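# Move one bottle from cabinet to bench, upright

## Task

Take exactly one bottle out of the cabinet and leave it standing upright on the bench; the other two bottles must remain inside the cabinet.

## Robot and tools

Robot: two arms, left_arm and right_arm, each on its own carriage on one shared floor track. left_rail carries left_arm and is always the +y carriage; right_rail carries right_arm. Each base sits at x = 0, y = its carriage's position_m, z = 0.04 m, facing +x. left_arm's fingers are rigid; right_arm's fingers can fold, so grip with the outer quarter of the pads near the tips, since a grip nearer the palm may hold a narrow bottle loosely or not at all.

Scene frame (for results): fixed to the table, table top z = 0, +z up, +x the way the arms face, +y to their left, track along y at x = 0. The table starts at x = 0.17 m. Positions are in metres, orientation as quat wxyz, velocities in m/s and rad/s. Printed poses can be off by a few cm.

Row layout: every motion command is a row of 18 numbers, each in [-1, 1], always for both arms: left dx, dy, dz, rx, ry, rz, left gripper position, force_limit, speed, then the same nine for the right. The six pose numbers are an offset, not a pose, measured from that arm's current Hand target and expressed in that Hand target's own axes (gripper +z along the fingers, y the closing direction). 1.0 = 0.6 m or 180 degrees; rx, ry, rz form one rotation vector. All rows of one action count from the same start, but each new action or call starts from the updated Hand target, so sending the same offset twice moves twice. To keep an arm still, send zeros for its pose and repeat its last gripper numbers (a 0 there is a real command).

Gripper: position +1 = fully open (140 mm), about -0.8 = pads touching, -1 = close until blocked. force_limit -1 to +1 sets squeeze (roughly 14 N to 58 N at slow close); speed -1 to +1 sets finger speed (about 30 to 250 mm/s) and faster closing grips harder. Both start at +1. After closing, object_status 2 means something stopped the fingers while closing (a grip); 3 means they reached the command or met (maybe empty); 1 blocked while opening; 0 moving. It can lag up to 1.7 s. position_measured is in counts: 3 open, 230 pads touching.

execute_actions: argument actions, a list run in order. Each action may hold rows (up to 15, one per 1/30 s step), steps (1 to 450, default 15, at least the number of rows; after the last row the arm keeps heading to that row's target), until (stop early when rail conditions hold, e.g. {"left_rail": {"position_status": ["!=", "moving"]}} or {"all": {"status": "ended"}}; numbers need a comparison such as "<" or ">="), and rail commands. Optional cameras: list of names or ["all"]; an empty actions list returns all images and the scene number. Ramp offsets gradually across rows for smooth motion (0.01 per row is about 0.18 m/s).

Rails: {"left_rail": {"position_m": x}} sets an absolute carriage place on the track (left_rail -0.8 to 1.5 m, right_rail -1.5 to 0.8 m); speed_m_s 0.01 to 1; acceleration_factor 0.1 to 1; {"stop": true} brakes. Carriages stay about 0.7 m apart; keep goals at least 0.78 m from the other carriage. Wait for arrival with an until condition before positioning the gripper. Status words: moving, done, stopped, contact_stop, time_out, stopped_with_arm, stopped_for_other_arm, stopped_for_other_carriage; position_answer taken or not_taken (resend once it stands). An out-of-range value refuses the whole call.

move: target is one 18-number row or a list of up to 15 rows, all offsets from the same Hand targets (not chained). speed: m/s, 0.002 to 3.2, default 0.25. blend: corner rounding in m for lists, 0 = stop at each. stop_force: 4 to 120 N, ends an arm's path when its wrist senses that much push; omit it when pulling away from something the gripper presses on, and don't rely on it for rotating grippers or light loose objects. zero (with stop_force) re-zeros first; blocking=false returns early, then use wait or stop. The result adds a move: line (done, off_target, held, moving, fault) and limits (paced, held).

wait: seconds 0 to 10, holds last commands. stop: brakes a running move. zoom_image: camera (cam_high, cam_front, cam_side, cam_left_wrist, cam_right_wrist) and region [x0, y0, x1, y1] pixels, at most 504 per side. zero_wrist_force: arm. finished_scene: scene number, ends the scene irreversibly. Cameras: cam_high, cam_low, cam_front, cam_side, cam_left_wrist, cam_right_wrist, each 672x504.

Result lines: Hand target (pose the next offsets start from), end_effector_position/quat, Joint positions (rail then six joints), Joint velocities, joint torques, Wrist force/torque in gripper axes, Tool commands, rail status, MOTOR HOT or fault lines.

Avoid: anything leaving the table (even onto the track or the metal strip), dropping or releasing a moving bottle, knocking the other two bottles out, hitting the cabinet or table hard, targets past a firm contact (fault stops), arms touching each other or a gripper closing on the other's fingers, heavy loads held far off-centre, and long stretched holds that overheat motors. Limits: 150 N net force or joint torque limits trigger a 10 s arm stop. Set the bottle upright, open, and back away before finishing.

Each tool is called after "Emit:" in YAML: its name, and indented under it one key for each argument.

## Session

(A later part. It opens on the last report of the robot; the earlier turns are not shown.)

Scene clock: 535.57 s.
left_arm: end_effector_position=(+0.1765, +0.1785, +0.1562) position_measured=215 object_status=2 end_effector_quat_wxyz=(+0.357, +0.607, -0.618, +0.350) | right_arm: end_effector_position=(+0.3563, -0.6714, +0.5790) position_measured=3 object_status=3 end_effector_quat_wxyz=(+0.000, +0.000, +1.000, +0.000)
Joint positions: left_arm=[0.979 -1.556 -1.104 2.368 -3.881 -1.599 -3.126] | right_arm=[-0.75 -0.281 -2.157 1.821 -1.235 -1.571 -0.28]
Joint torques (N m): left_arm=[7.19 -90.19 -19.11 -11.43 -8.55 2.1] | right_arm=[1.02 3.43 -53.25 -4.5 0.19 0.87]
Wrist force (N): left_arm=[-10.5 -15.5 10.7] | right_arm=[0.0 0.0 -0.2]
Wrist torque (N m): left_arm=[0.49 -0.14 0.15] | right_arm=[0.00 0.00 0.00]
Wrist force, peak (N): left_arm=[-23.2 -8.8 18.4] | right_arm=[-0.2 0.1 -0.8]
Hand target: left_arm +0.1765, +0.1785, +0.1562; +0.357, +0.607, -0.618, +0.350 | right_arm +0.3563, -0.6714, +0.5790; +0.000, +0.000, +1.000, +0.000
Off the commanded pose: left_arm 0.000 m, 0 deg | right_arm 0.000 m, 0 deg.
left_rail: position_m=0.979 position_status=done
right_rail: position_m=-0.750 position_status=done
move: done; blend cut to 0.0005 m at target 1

Emit:
move:
  target:
    - [-0.02199, 0.00057, -0.03543, -0.02406, 0, 0.01389, -0.97, 0.2, -1, 0.0605, 0.4523, 0.1317, 0, 0, 0, 1, 1, 1]
    - [-0.04324, -0.00182, -0.07122, -0.04811, 0, 0.02778, -0.97, 0.2, -1, 0.1105, 0.869, 0.265, -0.1064, 0.014, 0.1519, 1, 1, 1]
    - [-0.0643, -0.00783, -0.10671, -0.07217, 0, 0.04167, -0.97, 0.2, -1, 0.1272, 0.919, 0.465, -0.3191, 0.042, 0.4558, 1, 1, 1]
    - [-0.08502, -0.01745, -0.14161, -0.09622, 0, 0.05556, -0.97, 0.2, -1, 0.1438, 0.919, 0.6317, -0.5319, 0.07, 0.7596, 1, 1, 1]
  speed: 0.4
  blend: 0.005
  stop_force: 60
  cameras: ["all"]

Scene clock: 595.73 s.
left_arm: end_effector_position=(+0.1887, +0.2774, +0.1545) position_measured=215 object_status=2 end_effector_quat_wxyz=(-0.412, -0.491, +0.714, -0.283) | right_arm: end_effector_position=(+0.2701, -0.1200, +0.1999) position_measured=3 object_status=3 end_effector_quat_wxyz=(-0.075, +0.812, +0.110, +0.569)
Joint positions: left_arm=[0.979 -1.309 -1.135 2.423 -3.809 -2.105 -2.794] | right_arm=[-0.75 1.318 -1.098 2.369 -3.779 -2.526 3.679]
Joint torques (N m): left_arm=[5.34 -64.92 -10.14 1.88 -11.06 2.1] | right_arm=[7.92 -70.78 -29.01 -1.81 -4.59 3.87]
Wrist force (N): left_arm=[9.2 -24.6 -2.0] | right_arm=[-0.2 -1.1 0.4]
Wrist torque (N m): left_arm=[0.69 0.08 0.28] | right_arm=[-0.41 -0.35 -0.01]
Wrist force, peak (N): left_arm=[8.2 -27.8 -0.9] | right_arm=[-0.7 -2.8 -1.3]
Hand target: left_arm +0.1887, +0.2774, +0.1545; -0.412, -0.491, +0.714, -0.283 | right_arm +0.2701, -0.1200, +0.2000; -0.075, +0.812, +0.110, +0.569
Off the commanded pose: left_arm 0.000 m, 0 deg | right_arm 0.000 m, 0 deg.
left_rail: position_m=0.979 position_status=done
right_rail: position_m=-0.750 position_status=done
move: done

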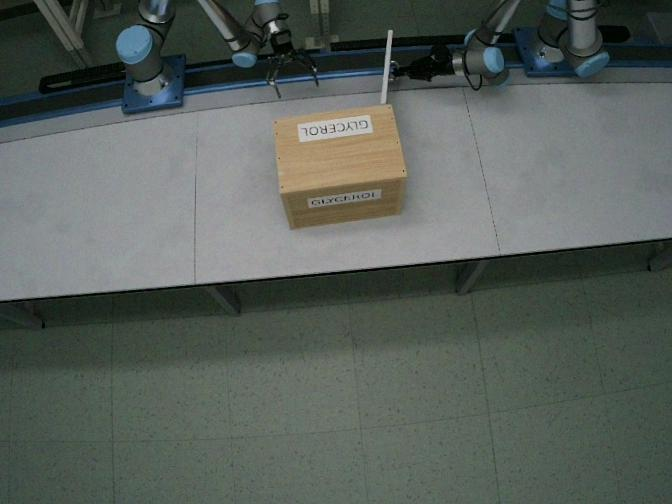

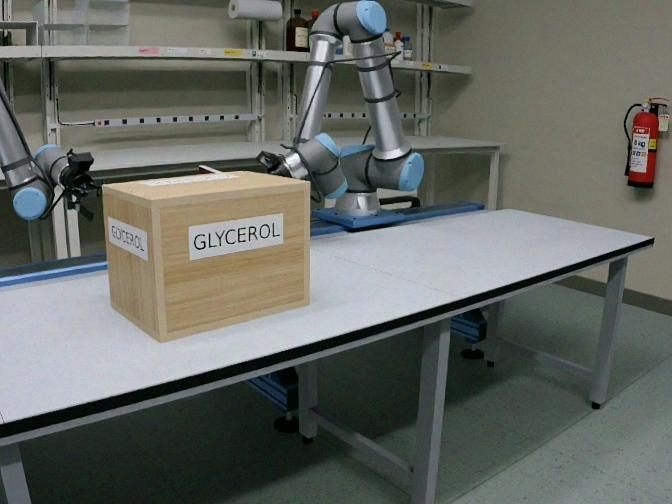

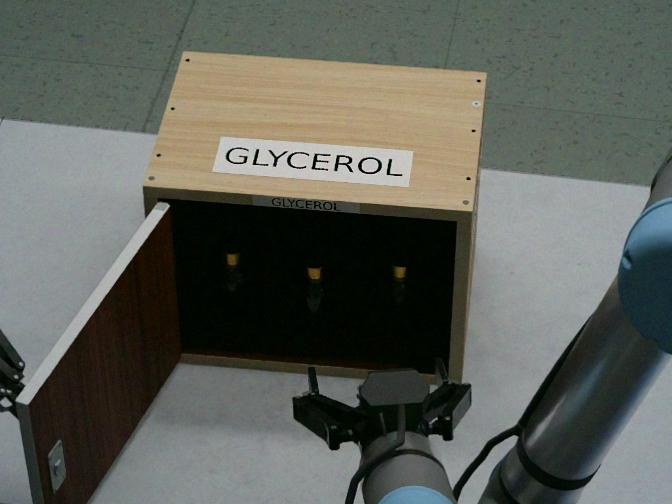

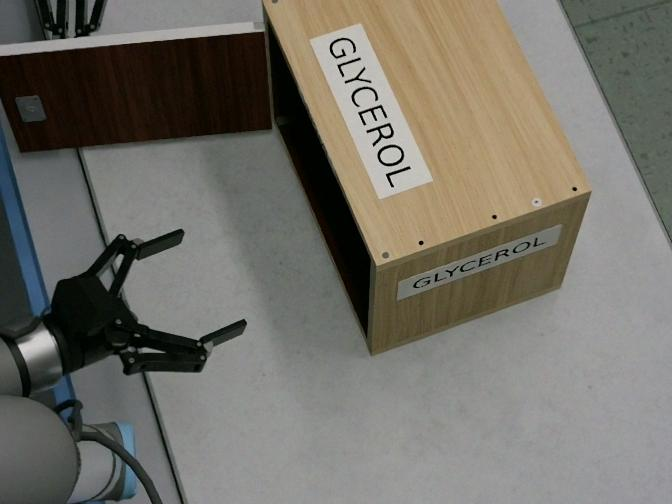

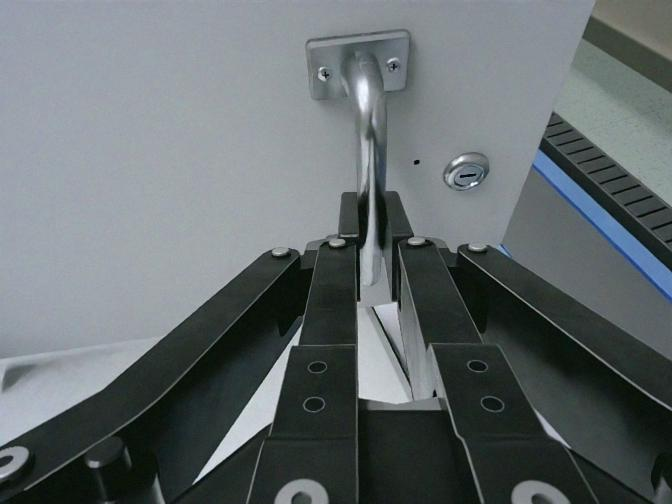

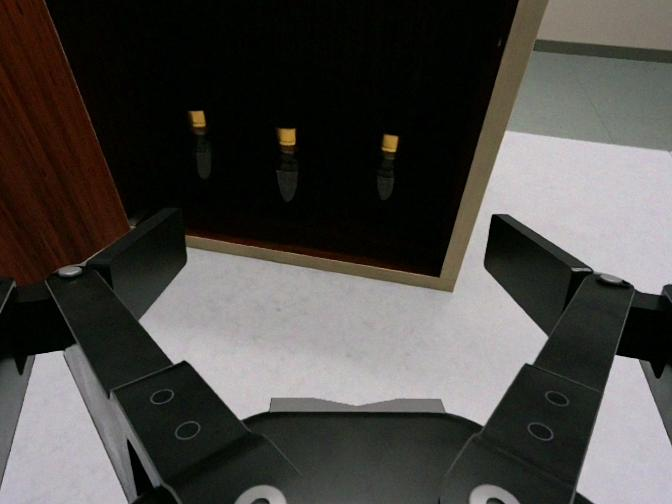

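Emit:
zoom_image:
  camera: "cam_right_wrist"
  region: [130, 60, 460, 300]

Emit:
zoom_image:
  camera: "cam_front"
  region: [180, 210, 470, 390]

Scaled by 1.527.

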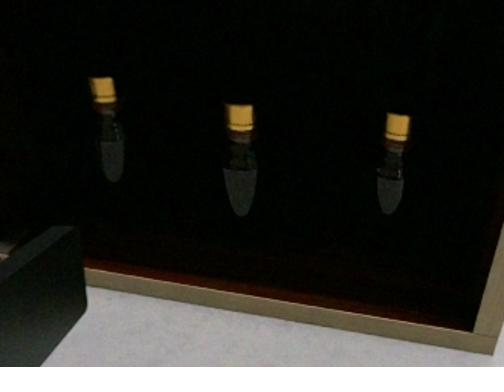

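Scaled by 1.738.

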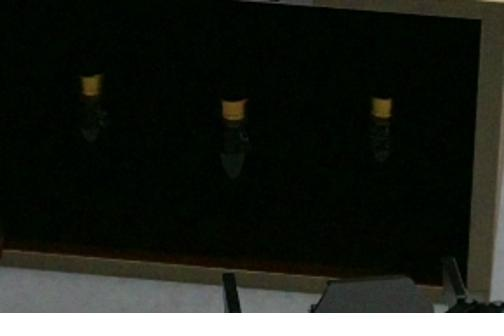

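Emit:
zoom_image:
  camera: "cam_right_wrist"
  region: [240, 110, 340, 210]

Emit:
zoom_image:
  camera: "cam_front"
  region: [270, 250, 430, 340]

Scaled by 5.040.

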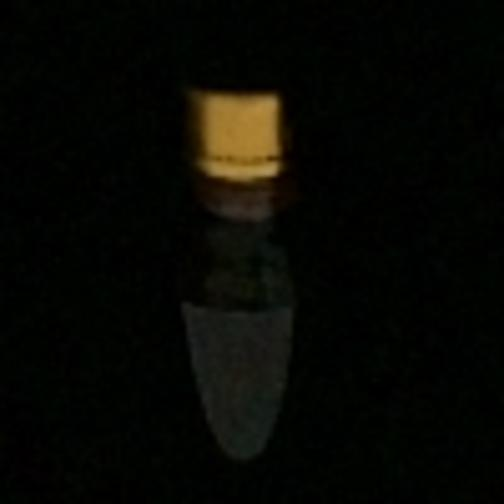

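Scaled by 3.150.

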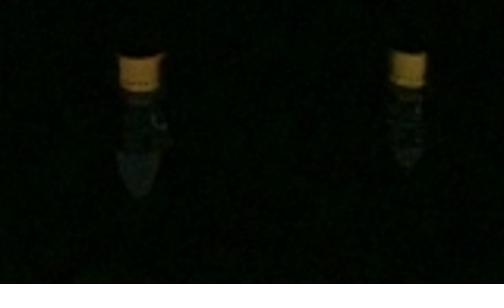

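Emit:
move:
  target: [0, -0.00133, 0, 0, 0, 0, -0.97, 0.2, -1, -0.0248, -0.0888, 0.273, -0.0522, 0, 0.019, 0.25, 0, 0]
  speed: 0.25
  cameras: ["cam_right_wrist", "cam_front", "cam_side"]

Scene clock: 653.67 s.
left_arm: end_effector_position=(+0.1894, +0.2771, +0.1545) position_measured=215 object_status=2 end_effector_quat_wxyz=(-0.412, -0.491, +0.714, -0.283) | right_arm: end_effector_position=(+0.3996, -0.0298, +0.1298) position_measured=98 object_status=3 end_effector_quat_wxyz=(-0.025, +0.818, +0.039, +0.573) end_effector_velocity=(+0.001, +0.000, -0.001) end_effector_angular_velocity=(-0.002, +0.001, -0.002)
Joint positions: left_arm=[0.979 -1.308 -1.135 2.422 -3.808 -2.106 -2.793] | right_arm=[-0.75 1.201 -0.868 2.078 -3.666 -2.572 3.741]
Joint velocities: left_arm=[within noise] | right_arm=[0.001 -0.001 0.001 0 0.002 0 0.001]
Joint torques (N m): left_arm=[20.41 -36.72 -19.87 1.93 0.17 2.22] | right_arm=[-13.78 -60.94 -31.08 -0.8 -4.43 4.1]
Wrist force (N): left_arm=[11.4 -0.1 -7.2] | right_arm=[0.4 -1.1 0.1]
Wrist torque (N m): left_arm=[0.31 0.18 0.34] | right_arm=[-0.40 -0.51 -0.02]
Wrist force, peak (N): left_arm=[9.3 -24.6 -2.3] | right_arm=[0.1 -2.4 2.2]
Hand target: left_arm +0.1894, +0.2771, +0.1545; -0.412, -0.491, +0.714, -0.283 | right_arm +0.3997, -0.0297, +0.1297; -0.025, +0.818, +0.039, +0.573
Off the commanded pose: left_arm 0.000 m, 0 deg | right_arm 0.000 m, 0 deg.
left_rail: position_m=0.979 position_status=done
right_rail: position_m=-0.750 position_status=done
move: done
Images, in order (width x height): cam_front 672x504, cam_side 672x504, cam_right_wrist 672x504.

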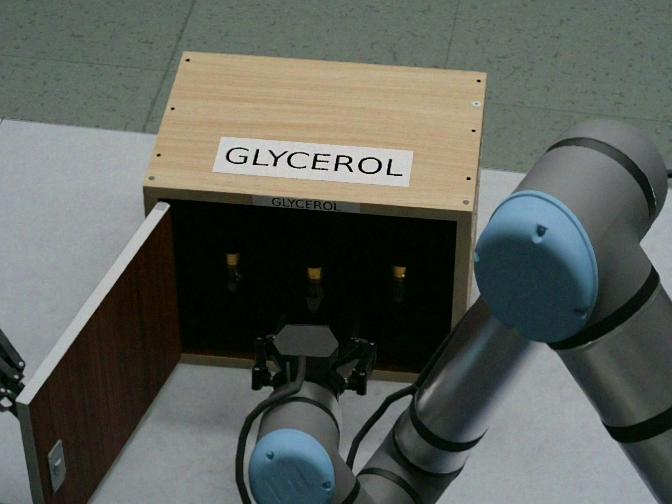

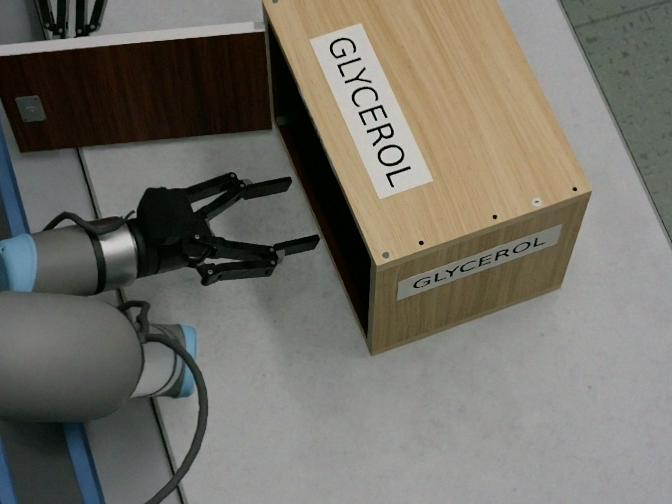

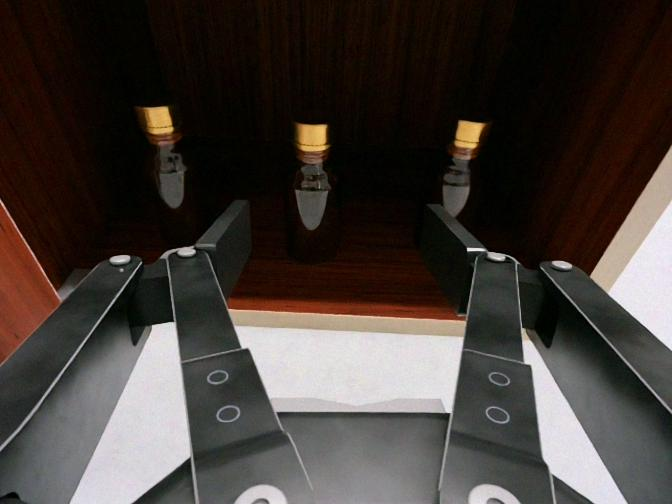

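Camera exposure now shows the bottles. Let me zoom.

Emit:
zoom_image:
  camera: "cam_right_wrist"
  region: [230, 90, 430, 290]

Emit:
zoom_image:
  camera: "cam_right_wrist"
  region: [90, 80, 590, 330]

Scaled by 2.520.

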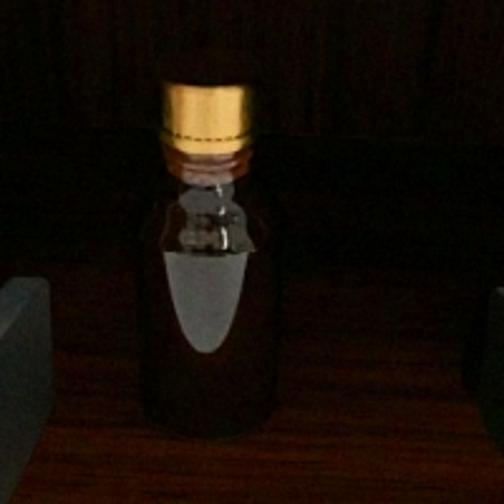

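Scaled by 1.008.

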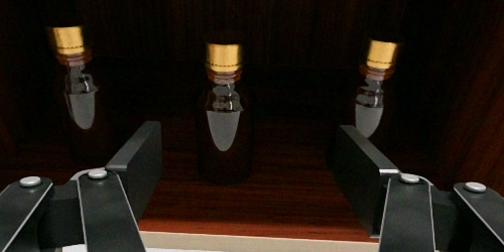

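Emit:
move:
  target: [0, 0, 0, 0, 0, 0, -0.97, 0.2, -1, -0.0874, -0.02875, 0.0708, 0, 0, 0, 0.25, 0, 0]
  speed: 0.2
  cameras: ["cam_right_wrist", "cam_side"]

Emit:
zoom_image:
  camera: "cam_right_wrist"
  region: [230, 40, 450, 260]

Scene clock: 704.90 s.
left_arm: end_effector_position=(+0.1894, +0.2771, +0.1545) position_measured=215 object_status=2 end_effector_quat_wxyz=(-0.412, -0.491, +0.714, -0.283) | right_arm: end_effector_position=(+0.4200, -0.0107, +0.0660) position_measured=98 object_status=3 end_effector_quat_wxyz=(-0.025, +0.818, +0.039, +0.573)
Joint positions: left_arm=[0.979 -1.308 -1.135 2.422 -3.808 -2.106 -2.793] | right_arm=[-0.75 1.184 -0.741 2.011 -3.742 -2.558 3.722]
Joint torques (N m): left_arm=[19.39 -37.14 -18.67 1.91 1.37 1.95] | right_arm=[-10.85 -62.04 -28.83 -7.06 1.94 -4.03]
Wrist force (N): left_arm=[11.6 -0.1 -7.3] | right_arm=[-0.4 -1.3 -0.1]
Wrist torque (N m): left_arm=[0.30 0.15 0.34] | right_arm=[-0.46 -0.33 0.23]
Wrist force, peak (N): left_arm=[11.8 -0.2 -7.4] | right_arm=[-1.2 -1.6 1.0]
Hand target: left_arm +0.1894, +0.2771, +0.1545; -0.412, -0.491, +0.714, -0.283 | right_arm +0.4200, -0.0107, +0.0659; -0.025, +0.818, +0.039, +0.573
Off the commanded pose: left_arm 0.000 m, 0 deg | right_arm 0.000 m, 0 deg.
left_rail: position_m=0.979 position_status=done
right_rail: position_m=-0.750 position_status=done
move: done
Images, in order (width x height): cam_side 672x504, cam_right_wrist 672x504.

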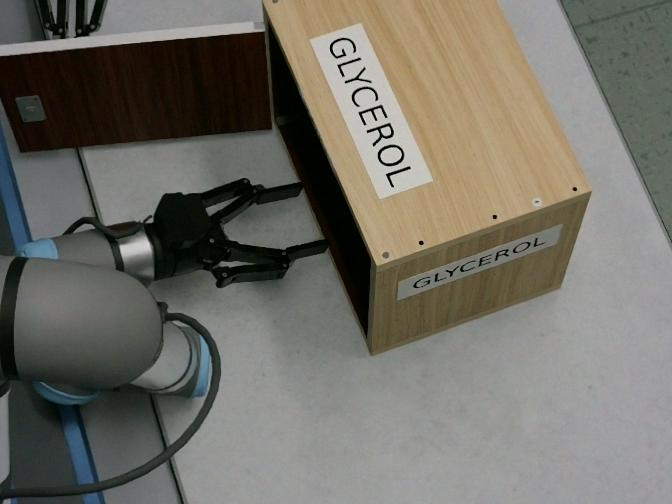

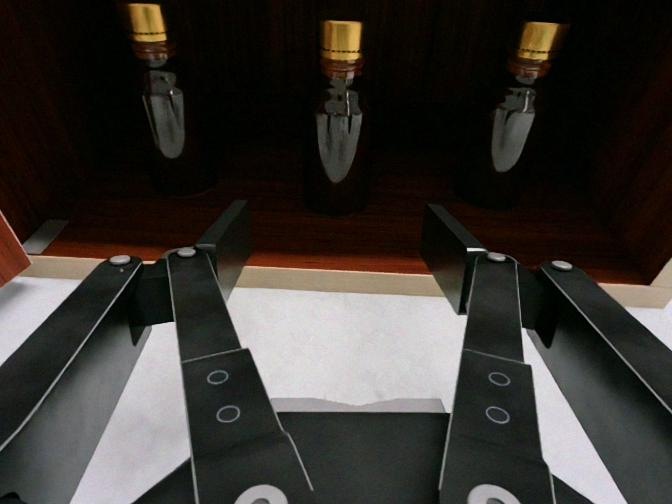

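Scaled by 2.291.

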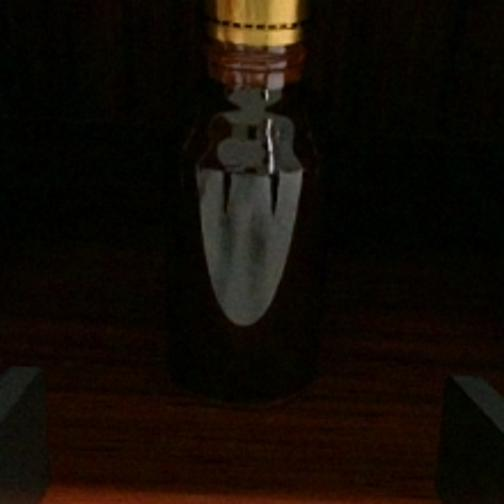

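Emit:
move:
  target: [0, 0, 0, 0, 0, 0, -0.97, 0.2, -1, 0.0553, 0.0017, 0.1519, 0, 0, 0, 0.25, 0, 0]
  speed: 0.12
  stop_force: 12
  cameras: ["cam_right_wrist", "cam_side"]

Emit:
zoom_image:
  camera: "cam_right_wrist"
  region: [200, 0, 480, 300]

Scene clock: 717.57 s.
left_arm: end_effector_position=(+0.1894, +0.2771, +0.1545) position_measured=215 object_status=2 end_effector_quat_wxyz=(-0.412, -0.491, +0.714, -0.283) | right_arm: end_effector_position=(+0.5167, -0.0028, +0.0659) position_measured=98 object_status=3 end_effector_quat_wxyz=(-0.025, +0.818, +0.039, +0.573)
Joint positions: left_arm=[0.979 -1.308 -1.135 2.422 -3.808 -2.106 -2.793] | right_arm=[-0.75 1.066 -0.708 1.933 -3.791 -2.462 3.605]
Joint torques (N m): left_arm=[18.57 -36.48 -19.14 1.85 1 1.98] | right_arm=[-12 -64.16 -30.46 -6.93 2 -3.55]
Wrist force (N): left_arm=[11.5 -0.2 -7.2] | right_arm=[0.1 -1.0 -0.1]
Wrist torque (N m): left_arm=[0.29 0.19 0.34] | right_arm=[-0.38 -0.46 0.28]
Wrist force, peak (N): left_arm=[11.8 -0.1 -7.2] | right_arm=[0.4 -1.3 1.4]
Hand target: left_arm +0.1894, +0.2771, +0.1545; -0.412, -0.491, +0.714, -0.283 | right_arm +0.5167, -0.0028, +0.0659; -0.025, +0.818, +0.039, +0.573
Off the commanded pose: left_arm 0.000 m, 0 deg | right_arm 0.000 m, 0 deg.
left_rail: position_m=0.979 position_status=done
right_rail: position_m=-0.750 position_status=done
move: done
Images, in order (width x height): cam_side 672x504, cam_right_wrist 672x504.

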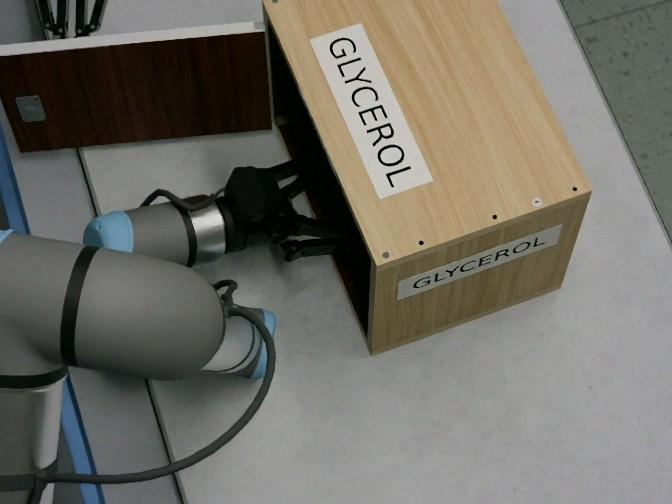

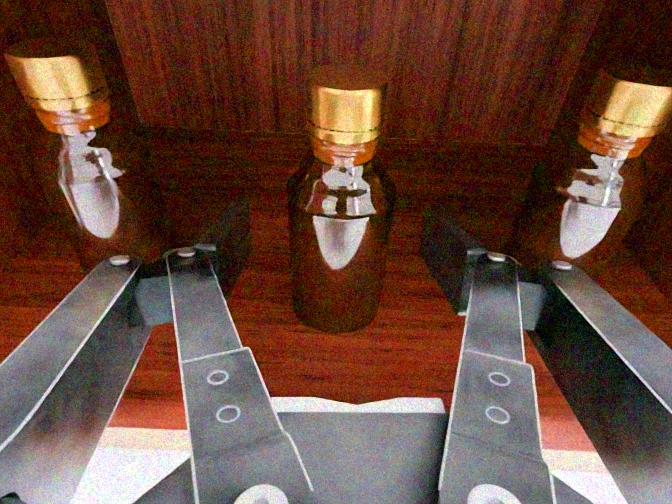

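Scaled by 1.680.

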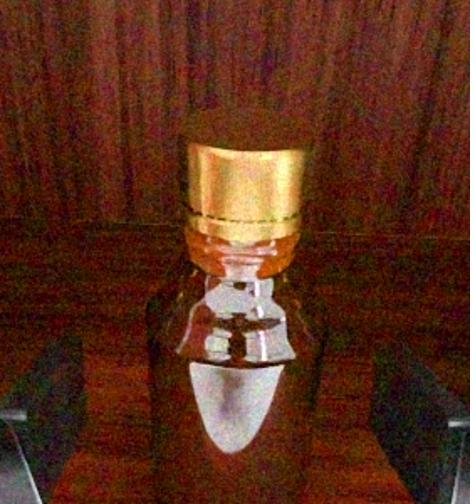

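Emit:
execute_actions:
  actions:
    - {"rows": [[0,0,0,0,0,0,-0.97,0.2,-1, -0.0017,0,-0.0047,0,0,0,0.25,0,0]], "steps": 12}
    - {"rows": [[0,0,0,0,0,0,-0.97,0.2,-1, 0,0,0,0,0,0,-1,-0.2,-1]], "steps": 75}
  cameras: ["cam_right_wrist"]

Scene clock: 733.77 s.
left_arm: end_effector_position=(+0.1894, +0.2771, +0.1545) position_measured=215 object_status=2 end_effector_quat_wxyz=(-0.412, -0.491, +0.714, -0.283) | right_arm: end_effector_position=(+0.5137, -0.0031, +0.0659) position_measured=162 object_status=2 end_effector_quat_wxyz=(-0.025, +0.818, +0.039, +0.573)
Joint positions: left_arm=[0.979 -1.308 -1.135 2.422 -3.808 -2.106 -2.793] | right_arm=[-0.75 1.069 -0.71 1.936 -3.791 -2.465 3.608]
Joint torques (N m): left_arm=[19.07 -35.65 -19.32 1.93 1.08 1.93] | right_arm=[1.18 -90.67 -15.03 -1.62 -0.38 3.18]
Wrist force (N): left_arm=[11.3 -0.2 -7.1] | right_arm=[1.3 -2.0 -2.1]
Wrist torque (N m): left_arm=[0.28 0.22 0.34] | right_arm=[-0.35 -0.40 0.11]
Wrist force, peak (N): left_arm=[11.7 0.1 -7.4] | right_arm=[1.5 -2.3 -2.1]
Hand target: left_arm +0.1894, +0.2771, +0.1545; -0.412, -0.491, +0.714, -0.283 | right_arm +0.5137, -0.0031, +0.0659; -0.025, +0.818, +0.039, +0.573
Off the commanded pose: left_arm 0.000 m, 0 deg | right_arm 0.000 m, 0 deg.
left_rail: position_m=0.979 position_status=done
right_rail: position_m=-0.750 position_status=done
Images, in order (width x height): cam_right_wrist 672x504.

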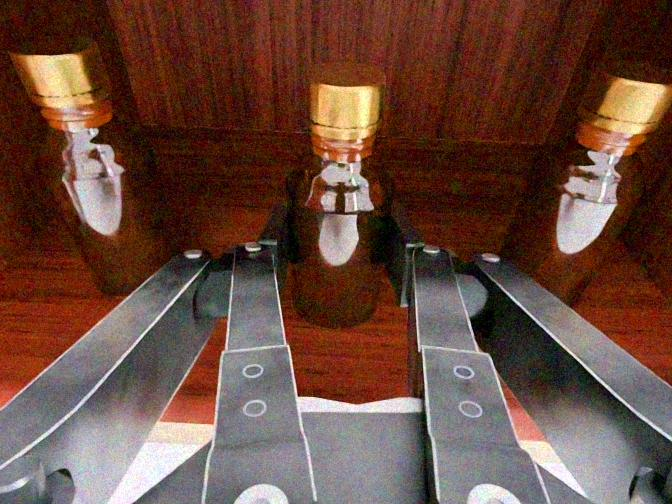

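Emit:
move:
  target:
    - [0, 0, 0, 0, 0, 0, -0.97, 0.2, -1, 0.04698, 0, -0.0171, 0, 0, 0, -1, -0.2, -1]
    - [0, 0, 0, 0, 0, 0, -0.97, 0.2, -1, -0.0045, 0, -0.1586, 0, 0, 0, -1, -0.2, -1]
    - [0, 0, 0, 0, 0, 0, -0.97, 0.2, -1, 0.00585, 0, -0.2763, 0, 0, 0, -1, -0.2, -1]
  speed: [0.08, 0.15, 0.2]
  blend: [0.008, 0.02, 0]
  cameras: ["cam_right_wrist", "cam_side", "cam_front"]

Scene clock: 772.70 s.
left_arm: end_effector_position=(+0.1894, +0.2771, +0.1545) position_measured=215 object_status=2 end_effector_quat_wxyz=(-0.412, -0.491, +0.714, -0.283) | right_arm: end_effector_position=(+0.3598, -0.0171, +0.1258) position_measured=162 object_status=2 end_effector_quat_wxyz=(-0.025, +0.818, +0.039, +0.573)
Joint positions: left_arm=[0.979 -1.308 -1.135 2.422 -3.808 -2.106 -2.793] | right_arm=[-0.75 1.263 -0.868 2.071 -3.592 -2.618 3.82]
Joint torques (N m): left_arm=[18.76 -37.07 -18.81 1.67 1.44 1.84] | right_arm=[11.23 -92.9 -12.43 -1.96 -4.94 4.15]
Wrist force (N): left_arm=[11.6 -0.1 -7.2] | right_arm=[-1.8 -1.2 0.8]
Wrist torque (N m): left_arm=[0.31 0.16 0.33] | right_arm=[-0.39 -0.64 -0.01]
Wrist force, peak (N): left_arm=[11.9 0.2 -7.2] | right_arm=[-3.9 -0.9 1.4]
Hand target: left_arm +0.1894, +0.2771, +0.1545; -0.412, -0.491, +0.714, -0.283 | right_arm +0.3597, -0.0171, +0.1259; -0.025, +0.818, +0.039, +0.573
Off the commanded pose: left_arm 0.000 m, 0 deg | right_arm 0.000 m, 0 deg.
left_rail: position_m=0.979 position_status=done
right_rail: position_m=-0.750 position_status=done
move: done
Images, in order (width x height): cam_front 672x504, cam_side 672x504, cam_right_wrist 672x504.

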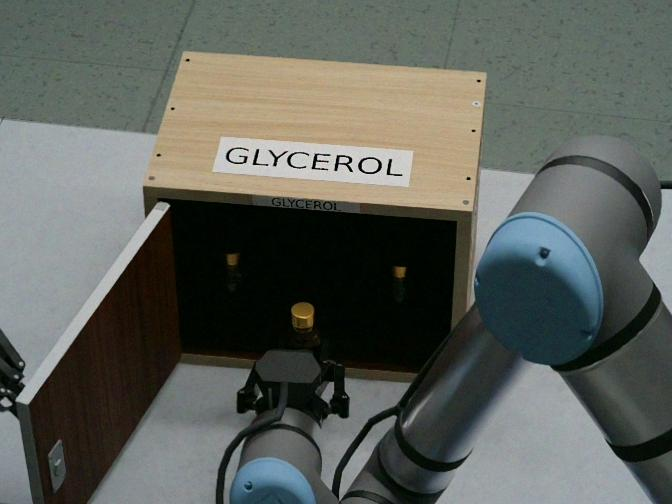

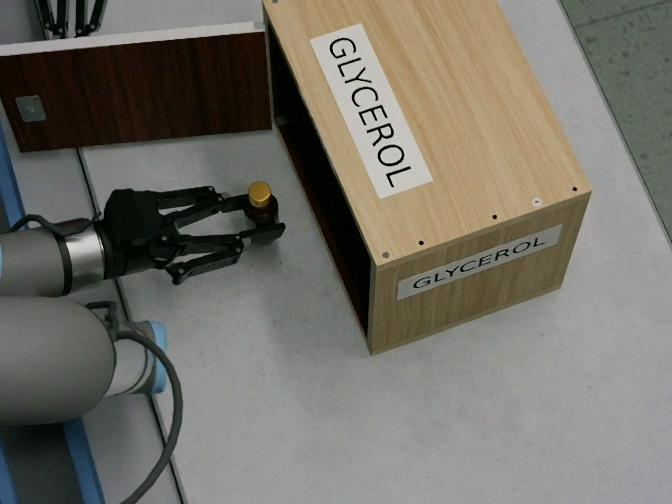

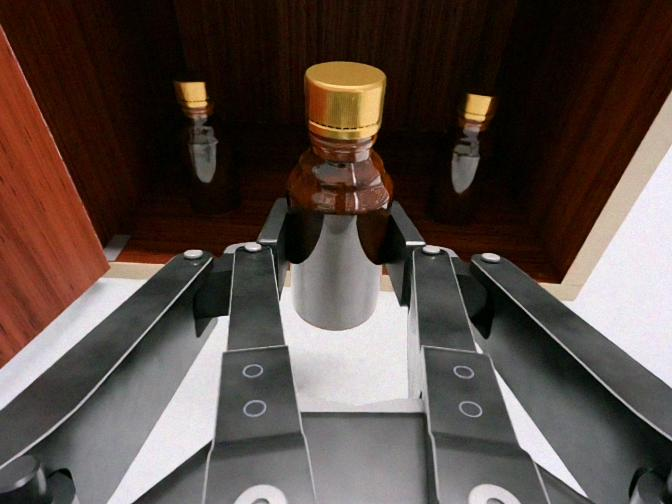

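Emit:
execute_actions:
  actions:
    - {"right_rail": {"position_m": -1.15, "speed_m_s": 0.6, "acceleration_factor": 0.6}, "steps": 120, "until": {"right_rail": {"position_status": ["!=", "moving"]}}}
  cameras: ["cam_front", "cam_high"]

Scene clock: 799.47 s.
left_arm: end_effector_position=(+0.1894, +0.2771, +0.1545) position_measured=215 object_status=2 end_effector_quat_wxyz=(-0.412, -0.491, +0.714, -0.283) | right_arm: end_effector_position=(+0.3597, -0.4171, +0.1259) position_measured=162 object_status=2 end_effector_quat_wxyz=(-0.025, +0.818, +0.039, +0.573)
Joint positions: left_arm=[0.979 -1.308 -1.135 2.422 -3.808 -2.106 -2.793] | right_arm=[-1.15 1.263 -0.868 2.071 -3.592 -2.618 3.82]
Joint torques (N m): left_arm=[18.95 -37.2 -18.85 1.81 1.15 1.51] | right_arm=[8.27 -82 -33.27 -3.15 -3.88 4.08]
Wrist force (N): left_arm=[11.8 -0.3 -7.2] | right_arm=[-2.4 -1.1 0.8]
Wrist torque (N m): left_arm=[0.27 0.11 0.34] | right_arm=[-0.37 -0.49 -0.01]
Wrist force, peak (N): left_arm=[11.9 -0.1 -7.2] | right_arm=[-2.3 -3.4 1.0]
Hand target: left_arm +0.1894, +0.2771, +0.1545; -0.412, -0.491, +0.714, -0.283 | right_arm +0.3597, -0.4171, +0.1259; -0.025, +0.818, +0.039, +0.573
Tool commands: left_gripper/position=-0.97 left_gripper/force_limit=+0.2 left_gripper/speed=-1.0 right_gripper/position=-1.0 right_gripper/force_limit=-0.2 right_gripper/speed=-1.0
Off the commanded pose: left_arm 0.000 m, 0 deg | right_arm 0.000 m, 0 deg.
left_rail: position_m=0.979 position_status=done
right_rail: position_m=-1.150 speed_m_s=0.60 position_status=done
Images, in order (width x height): cam_high 672x504, cam_front 672x504.

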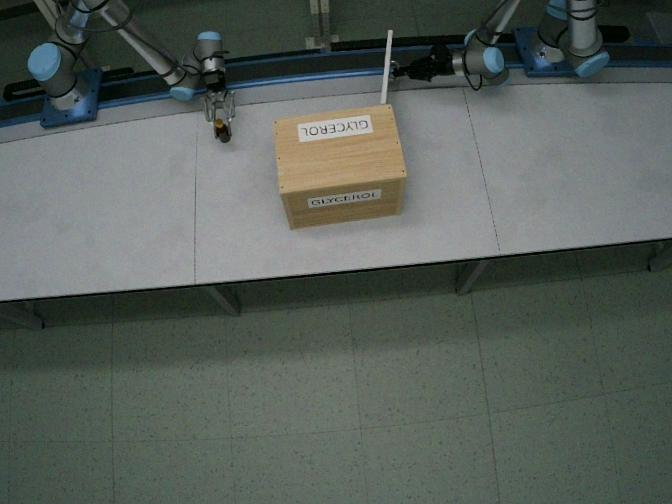

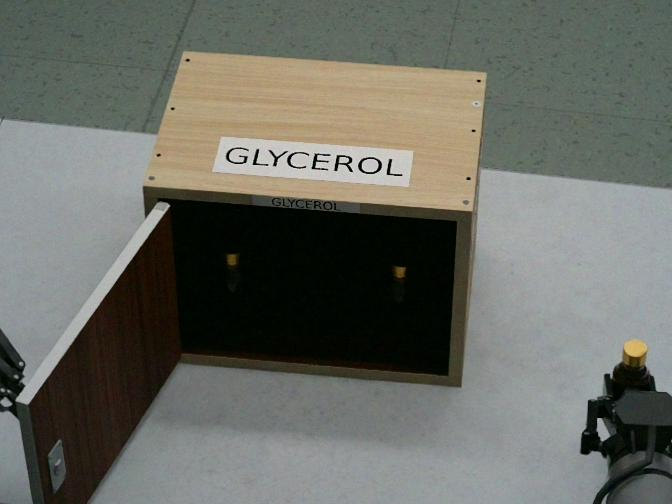

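Emit:
move:
  target:
    - [0.02129, -0.00468, 0.03554, 0.02406, 0, -0.01389, -0.97, 0.2, -1, -0.0155, -0.003, 0.0063, -0.0218, 0, 0.0079, -1, -0.2, -1]
    - [0.04214, -0.01293, 0.07067, 0.04811, 0, -0.02778, -0.97, 0.2, -1, -0.0309, -0.0059, 0.0126, -0.0435, 0, 0.0158, -1, -0.2, -1]
    - [0.06227, -0.02473, 0.1052, 0.07217, 0, -0.04167, -0.97, 0.2, -1, -0.0464, -0.0089, 0.0189, -0.0653, 0, 0.0238, -1, -0.2, -1]
    - [0.08182, -0.03998, 0.13873, 0.09622, 0, -0.05556, -0.97, 0.2, -1, -0.0619, -0.0119, 0.0251, -0.087, 0, 0.0317, -1, -0.2, -1]
    - [0.10062, -0.05855, 0.17096, 0.12028, 0, -0.06944, -0.97, 0.2, -1, -0.0773, -0.0148, 0.0314, -0.1088, 0, 0.0396, -1, -0.2, -1]
    - [0.11855, -0.08028, 0.20168, 0.14433, 0, -0.08333, -0.97, 0.2, -1, -0.0928, -0.0178, 0.0377, -0.1305, 0, 0.0475, -1, -0.2, -1]
  speed: 0.12
  blend: 0.005
  stop_force: 60
  cameras: ["cam_front", "cam_right_wrist"]

Scene clock: 846.53 s.
left_arm: end_effector_position=(+0.1842, +0.1288, +0.1555) position_measured=215 object_status=2 end_effector_quat_wxyz=(+0.325, +0.659, -0.562, +0.380) | right_arm: end_effector_position=(+0.3610, -0.4065, +0.0658) position_measured=162 object_status=2 end_effector_quat_wxyz=(+0.100, +0.807, -0.139, +0.566)
Joint positions: left_arm=[0.979 -1.636 -1.075 2.295 -3.826 -1.379 -3.255] | right_arm=[-1.15 1.296 -0.851 1.839 -2.367 -2.788 4.913]
Joint torques (N m): left_arm=[3.32 -54.37 -26.43 -2.14 8.92 -1.94] | right_arm=[-6.92 -68.62 -42.91 -1.32 -0.7 3.95]
Wrist force (N): left_arm=[0.9 20.2 -0.4] | right_arm=[-2.0 -1.2 0.8]
Wrist torque (N m): left_arm=[0.42 0.02 0.30] | right_arm=[-0.41 -0.59 0.01]
Wrist force, peak (N): left_arm=[6.9 31.0 -3.3] | right_arm=[-2.5 -1.5 1.2]
Hand target: left_arm +0.1842, +0.1288, +0.1555; +0.325, +0.659, -0.562, +0.380 | right_arm +0.3610, -0.4065, +0.0658; +0.100, +0.807, -0.139, +0.566
Off the commanded pose: left_arm 0.000 m, 0 deg | right_arm 0.000 m, 0 deg.
left_rail: position_m=0.979 position_status=done
right_rail: position_m=-1.150 speed_m_s=0.60 position_status=done
move: done
Images, in order (width x height): cam_front 672x504, cam_right_wrist 672x504.

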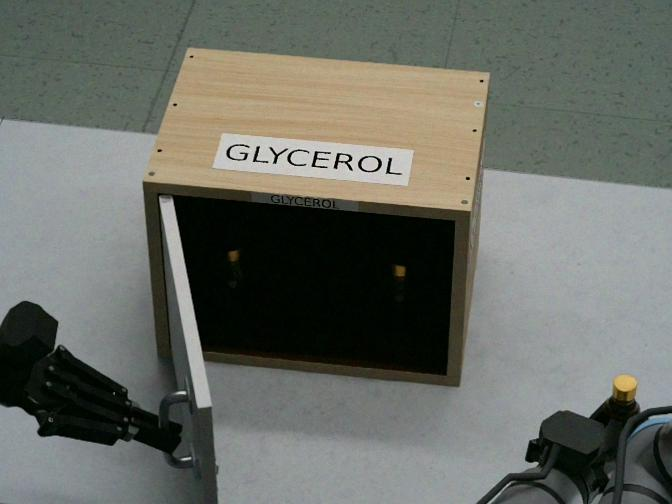

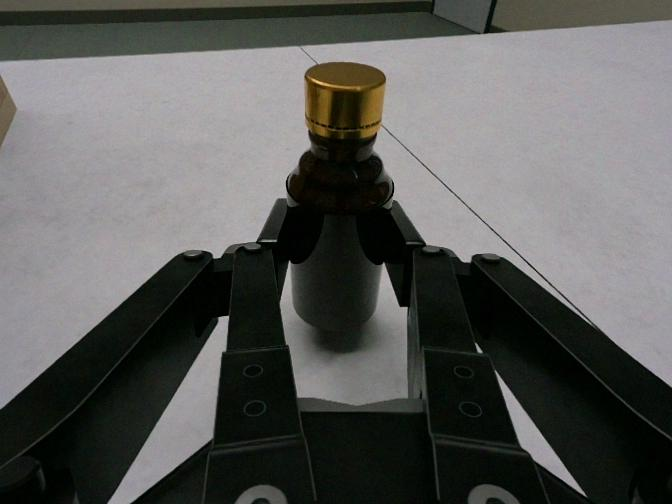

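Emit:
move:
  target: [0, 0, 0, 0, 0, 0, -0.97, 0.2, -1, -0.0407, 0, 0.0148, 0, 0, 0, -1, -0.2, -1]
  speed: 0.015
  stop_force: 5
  cameras: ["cam_right_wrist"]

Scene clock: 854.67 s.
left_arm: end_effector_position=(+0.1842, +0.1288, +0.1555) position_measured=215 object_status=2 end_effector_quat_wxyz=(+0.325, +0.659, -0.562, +0.380) | right_arm: end_effector_position=(+0.3610, -0.4065, +0.0480) position_measured=162 object_status=2 end_effector_quat_wxyz=(+0.100, +0.807, -0.139, +0.566)
Joint positions: left_arm=[0.979 -1.636 -1.075 2.295 -3.826 -1.379 -3.255] | right_arm=[-1.15 1.296 -0.826 1.838 -2.391 -2.787 4.913]
Joint torques (N m): left_arm=[4.4 -54.77 -24.98 -2 9.16 -1.98] | right_arm=[-0.48 -98.31 -19.25 -1.32 -1.79 0.3]
Wrist force (N): left_arm=[1.2 20.2 -0.2] | right_arm=[1.3 -1.9 -0.3]
Wrist torque (N m): left_arm=[0.43 -0.01 0.29] | right_arm=[-0.33 -0.61 0.12]
Wrist force, peak (N): left_arm=[1.2 20.5 -0.3] | right_arm=[18.8 3.2 -9.0]
Hand target: left_arm +0.1842, +0.1288, +0.1555; +0.325, +0.659, -0.562, +0.380 | right_arm +0.3610, -0.4065, +0.0480; +0.100, +0.807, -0.139, +0.566 (not the last commanded pose)
Off the commanded pose: left_arm 0.000 m, 0 deg | right_arm 0.008 m, 0 deg.
left_rail: position_m=0.979 position_status=done
right_rail: position_m=-1.150 speed_m_s=0.60 position_status=done
move: contact (right_arm)
Images, in order (width x height): cam_right_wrist 672x504.

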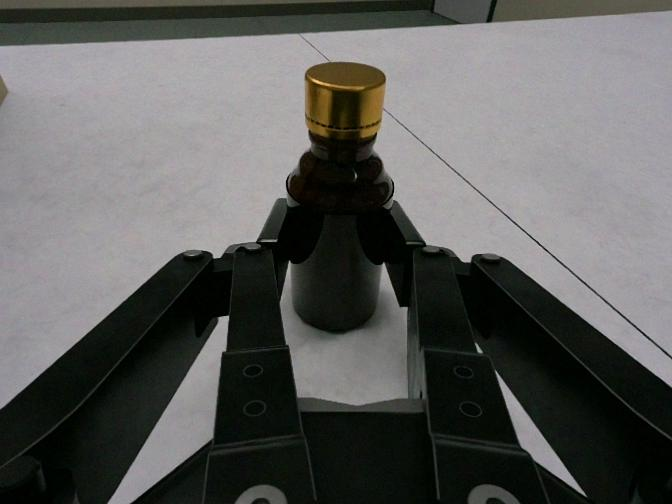

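Emit:
execute_actions:
  actions:
    - {"rows": [[0,0.001,0,0,0,0,-0.97,0.2,-1, 0,0,0,0,0,0,0.25,-0.2,-1]], "steps": 50}
  cameras: ["cam_right_wrist"]

Scene clock: 859.63 s.
left_arm: end_effector_position=(+0.1836, +0.1287, +0.1555) position_measured=215 object_status=2 end_effector_quat_wxyz=(+0.325, +0.659, -0.562, +0.380) | right_arm: end_effector_position=(+0.3610, -0.4065, +0.0480) position_measured=98 object_status=3 end_effector_quat_wxyz=(+0.100, +0.807, -0.139, +0.566)
Joint positions: left_arm=[0.979 -1.637 -1.075 2.296 -3.826 -1.378 -3.256] | right_arm=[-1.15 1.296 -0.826 1.838 -2.391 -2.788 4.913]
Joint torques (N m): left_arm=[-12.44 -80.73 -12.72 -3.74 -0.96 -2.15] | right_arm=[-0.52 -100.4 -20.45 -2.93 -4.84 0.24]
Wrist force (N): left_arm=[1.6 2.1 2.3] | right_arm=[0.2 -1.1 0.1]
Wrist torque (N m): left_arm=[0.50 0.26 0.24] | right_arm=[-0.38 -0.47 0.01]
Wrist force, peak (N): left_arm=[1.0 20.4 -0.4] | right_arm=[1.3 -2.3 -0.2]
Hand target: left_arm +0.1836, +0.1287, +0.1555; +0.325, +0.659, -0.562, +0.380 | right_arm +0.3610, -0.4065, +0.0480; +0.100, +0.807, -0.139, +0.566
Off the commanded pose: left_arm 0.000 m, 0 deg | right_arm 0.000 m, 0 deg.
left_rail: position_m=0.979 position_status=done
right_rail: position_m=-1.150 speed_m_s=0.60 position_status=done
Images, in order (width x height): cam_right_wrist 672x504.

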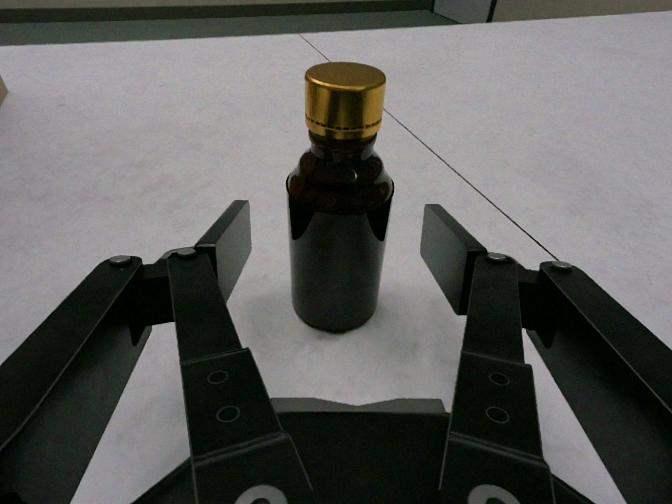

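Emit:
move:
  target:
    - [0.02085, -0.0048, 0.03579, 0.02406, 0, -0.01389, -0.97, 0.2, -1, -0.019, 0, -0.0522, 0, 0, 0, 0.25, -0.2, -1]
    - [0.04141, -0.01317, 0.07106, 0.04811, 0, -0.02778, -0.97, 0.2, -1, -0.038, 0, -0.1044, 0, 0, 0, 0.25, -0.2, -1]
    - [0.06153, -0.02508, 0.10558, 0.07217, 0, -0.04167, -0.97, 0.2, -1, -0.057, 0, -0.1566, 0, 0, 0, 0.25, -0.2, -1]
    - [0.08091, -0.04043, 0.13915, 0.09622, 0, -0.05556, -0.97, 0.2, -1, -0.0153, 0, -0.1717, 0, 0, 0, 0.25, -0.2, -1]
    - [0.0997, -0.0591, 0.17136, 0.12028, 0, -0.06944, -0.97, 0.2, -1, 0.0264, 0, -0.1869, 0, 0, 0, 0.25, -0.2, -1]
    - [0.11759, -0.08095, 0.20202, 0.14433, 0, -0.08333, -0.97, 0.2, -1, 0.068, 0, -0.202, 0, 0, 0, 0.25, -0.2, -1]
  speed: 0.12
  blend: 0.005
  stop_force: 60
  cameras: ["cam_front", "cam_right_wrist"]

Scene clock: 878.20 s.
left_arm: end_effector_position=(+0.2535, -0.0022, +0.1559) position_measured=215 object_status=2 end_effector_quat_wxyz=(+0.215, +0.782, -0.373, +0.451) | right_arm: end_effector_position=(+0.2669, -0.3725, +0.1277) position_measured=98 object_status=3 end_effector_quat_wxyz=(+0.100, +0.807, -0.139, +0.566)
Joint positions: left_arm=[0.979 -1.713 -0.953 1.967 -3.45 -0.883 -3.637] | right_arm=[-1.15 1.412 -0.928 1.735 -1.904 -2.749 5.215]
Joint torques (N m): left_arm=[32.65 -69.8 -31.65 -0.96 6.09 -2.14] | right_arm=[12.13 -99.02 -47.99 -0.67 0.5 3.99]
Wrist force (N): left_arm=[2.8 11.1 -2.2] | right_arm=[0.5 -1.1 0.1]
Wrist torque (N m): left_arm=[0.43 0.19 0.16] | right_arm=[-0.40 -0.54 0.04]
Wrist force, peak (N): left_arm=[-4.3 20.5 2.3] | right_arm=[0.7 -1.4 1.7]
Hand target: left_arm +0.2535, -0.0022, +0.1559; +0.215, +0.782, -0.373, +0.451 | right_arm +0.2669, -0.3725, +0.1277; +0.100, +0.807, -0.139, +0.566
Off the commanded pose: left_arm 0.000 m, 0 deg | right_arm 0.000 m, 0 deg.
left_rail: position_m=0.979 position_status=done
right_rail: position_m=-1.150 speed_m_s=0.60 position_status=done
move: done
Images, in order (width x height): cam_front 672x504, cam_right_wrist 672x504.

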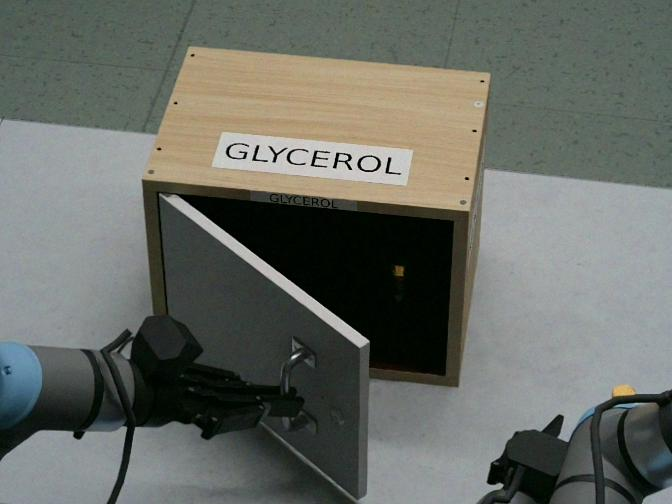

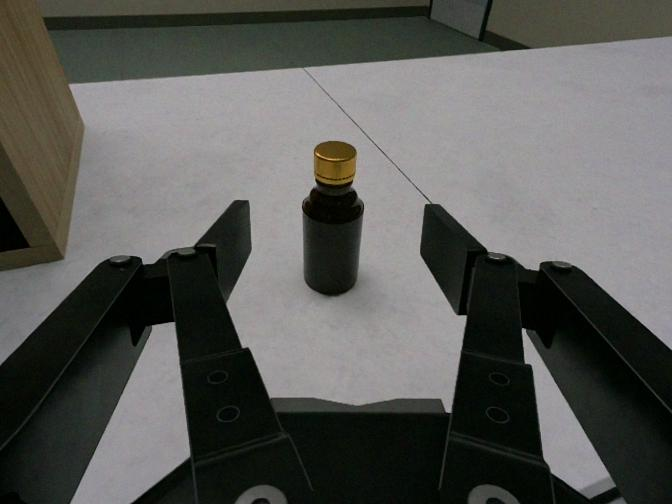

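Emit:
move:
  target:
    - [0.02085, -0.00443, 0.03579, 0.02406, 0, -0.01389, -0.97, 0.2, -1, 0, 0, 0, 0, 0, 0, 0.25, -0.2, -1]
    - [0.0414, -0.01295, 0.07103, 0.04811, 0, -0.02778, -0.97, 0.2, -1, 0, 0, 0, 0, 0, 0, 0.25, -0.2, -1]
    - [0.0615, -0.025, 0.10554, 0.07217, 0, -0.04167, -0.97, 0.2, -1, 0, 0, 0, 0, 0, 0, 0.25, -0.2, -1]
    - [0.08086, -0.0405, 0.13907, 0.09622, 0, -0.05556, -0.97, 0.2, -1, 0, 0, 0, 0, 0, 0, 0.25, -0.2, -1]
    - [0.09963, -0.05932, 0.17123, 0.12028, 0, -0.06944, -0.97, 0.2, -1, 0, 0, 0, 0, 0, 0, 0.25, -0.2, -1]
    - [0.11748, -0.08128, 0.20183, 0.14433, 0, -0.08333, -0.97, 0.2, -1, 0, 0, 0, 0, 0, 0, 0.25, -0.2, -1]
  speed: 0.1
  blend: 0.005
  stop_force: 40
  cameras: ["cam_front", "cam_left_wrist"]

Scene clock: 904.70 s.
left_arm: end_effector_position=(+0.3797, -0.0803, +0.1562) position_measured=215 object_status=2 end_effector_quat_wxyz=(+0.091, +0.852, -0.158, +0.491) | right_arm: end_effector_position=(+0.2669, -0.3725, +0.1277) position_measured=98 object_status=3 end_effector_quat_wxyz=(+0.100, +0.807, -0.139, +0.566)
Joint positions: left_arm=[0.979 -1.644 -0.813 1.571 -2.79 -0.594 -4.171] | right_arm=[-1.15 1.412 -0.928 1.735 -1.904 -2.749 5.215]
Joint torques (N m): left_arm=[4.71 -81.18 -52.35 -2.45 -3.22 -1.8] | right_arm=[9.16 -102.86 -46.83 -1.17 0.23 4.07]
Wrist force (N): left_arm=[8.4 -20.5 -10.4] | right_arm=[0.5 -0.9 -0.1]
Wrist torque (N m): left_arm=[0.81 0.29 -0.09] | right_arm=[-0.36 -0.55 0.03]
Wrist force, peak (N): left_arm=[8.5 -20.6 -10.5] | right_arm=[0.3 -1.5 0.3]
Hand target: left_arm +0.3797, -0.0803, +0.1562; +0.091, +0.852, -0.158, +0.491 | right_arm +0.2669, -0.3725, +0.1277; +0.100, +0.807, -0.139, +0.566
Off the commanded pose: left_arm 0.000 m, 0 deg | right_arm 0.000 m, 0 deg.
left_rail: position_m=0.979 position_status=done
right_rail: position_m=-1.150 speed_m_s=0.60 position_status=done
move: done
Images, in order (width x height): cam_front 672x504, cam_left_wrist 672x504.

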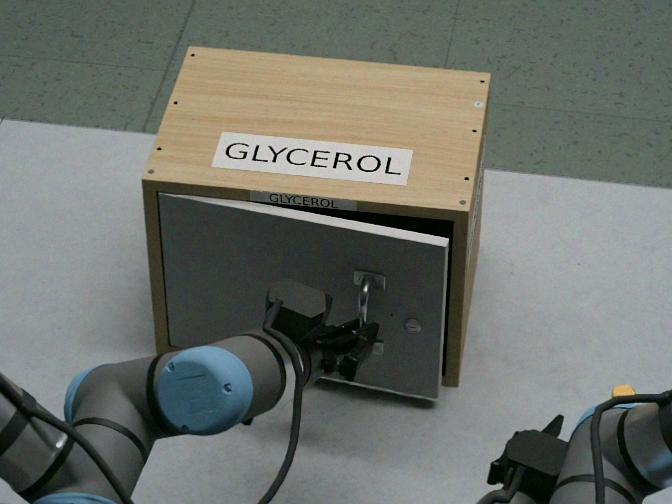

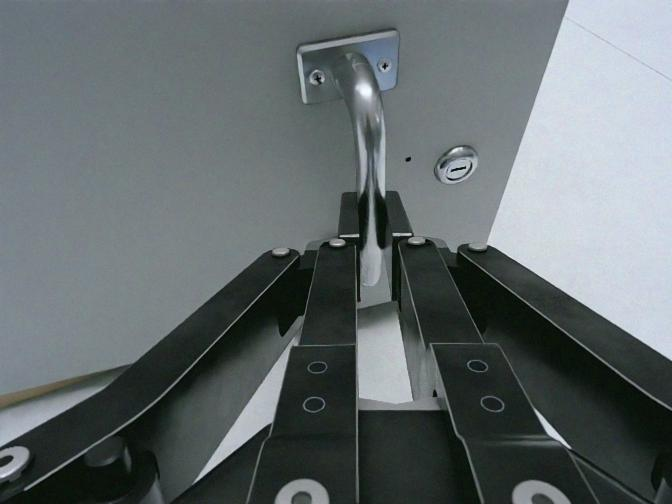

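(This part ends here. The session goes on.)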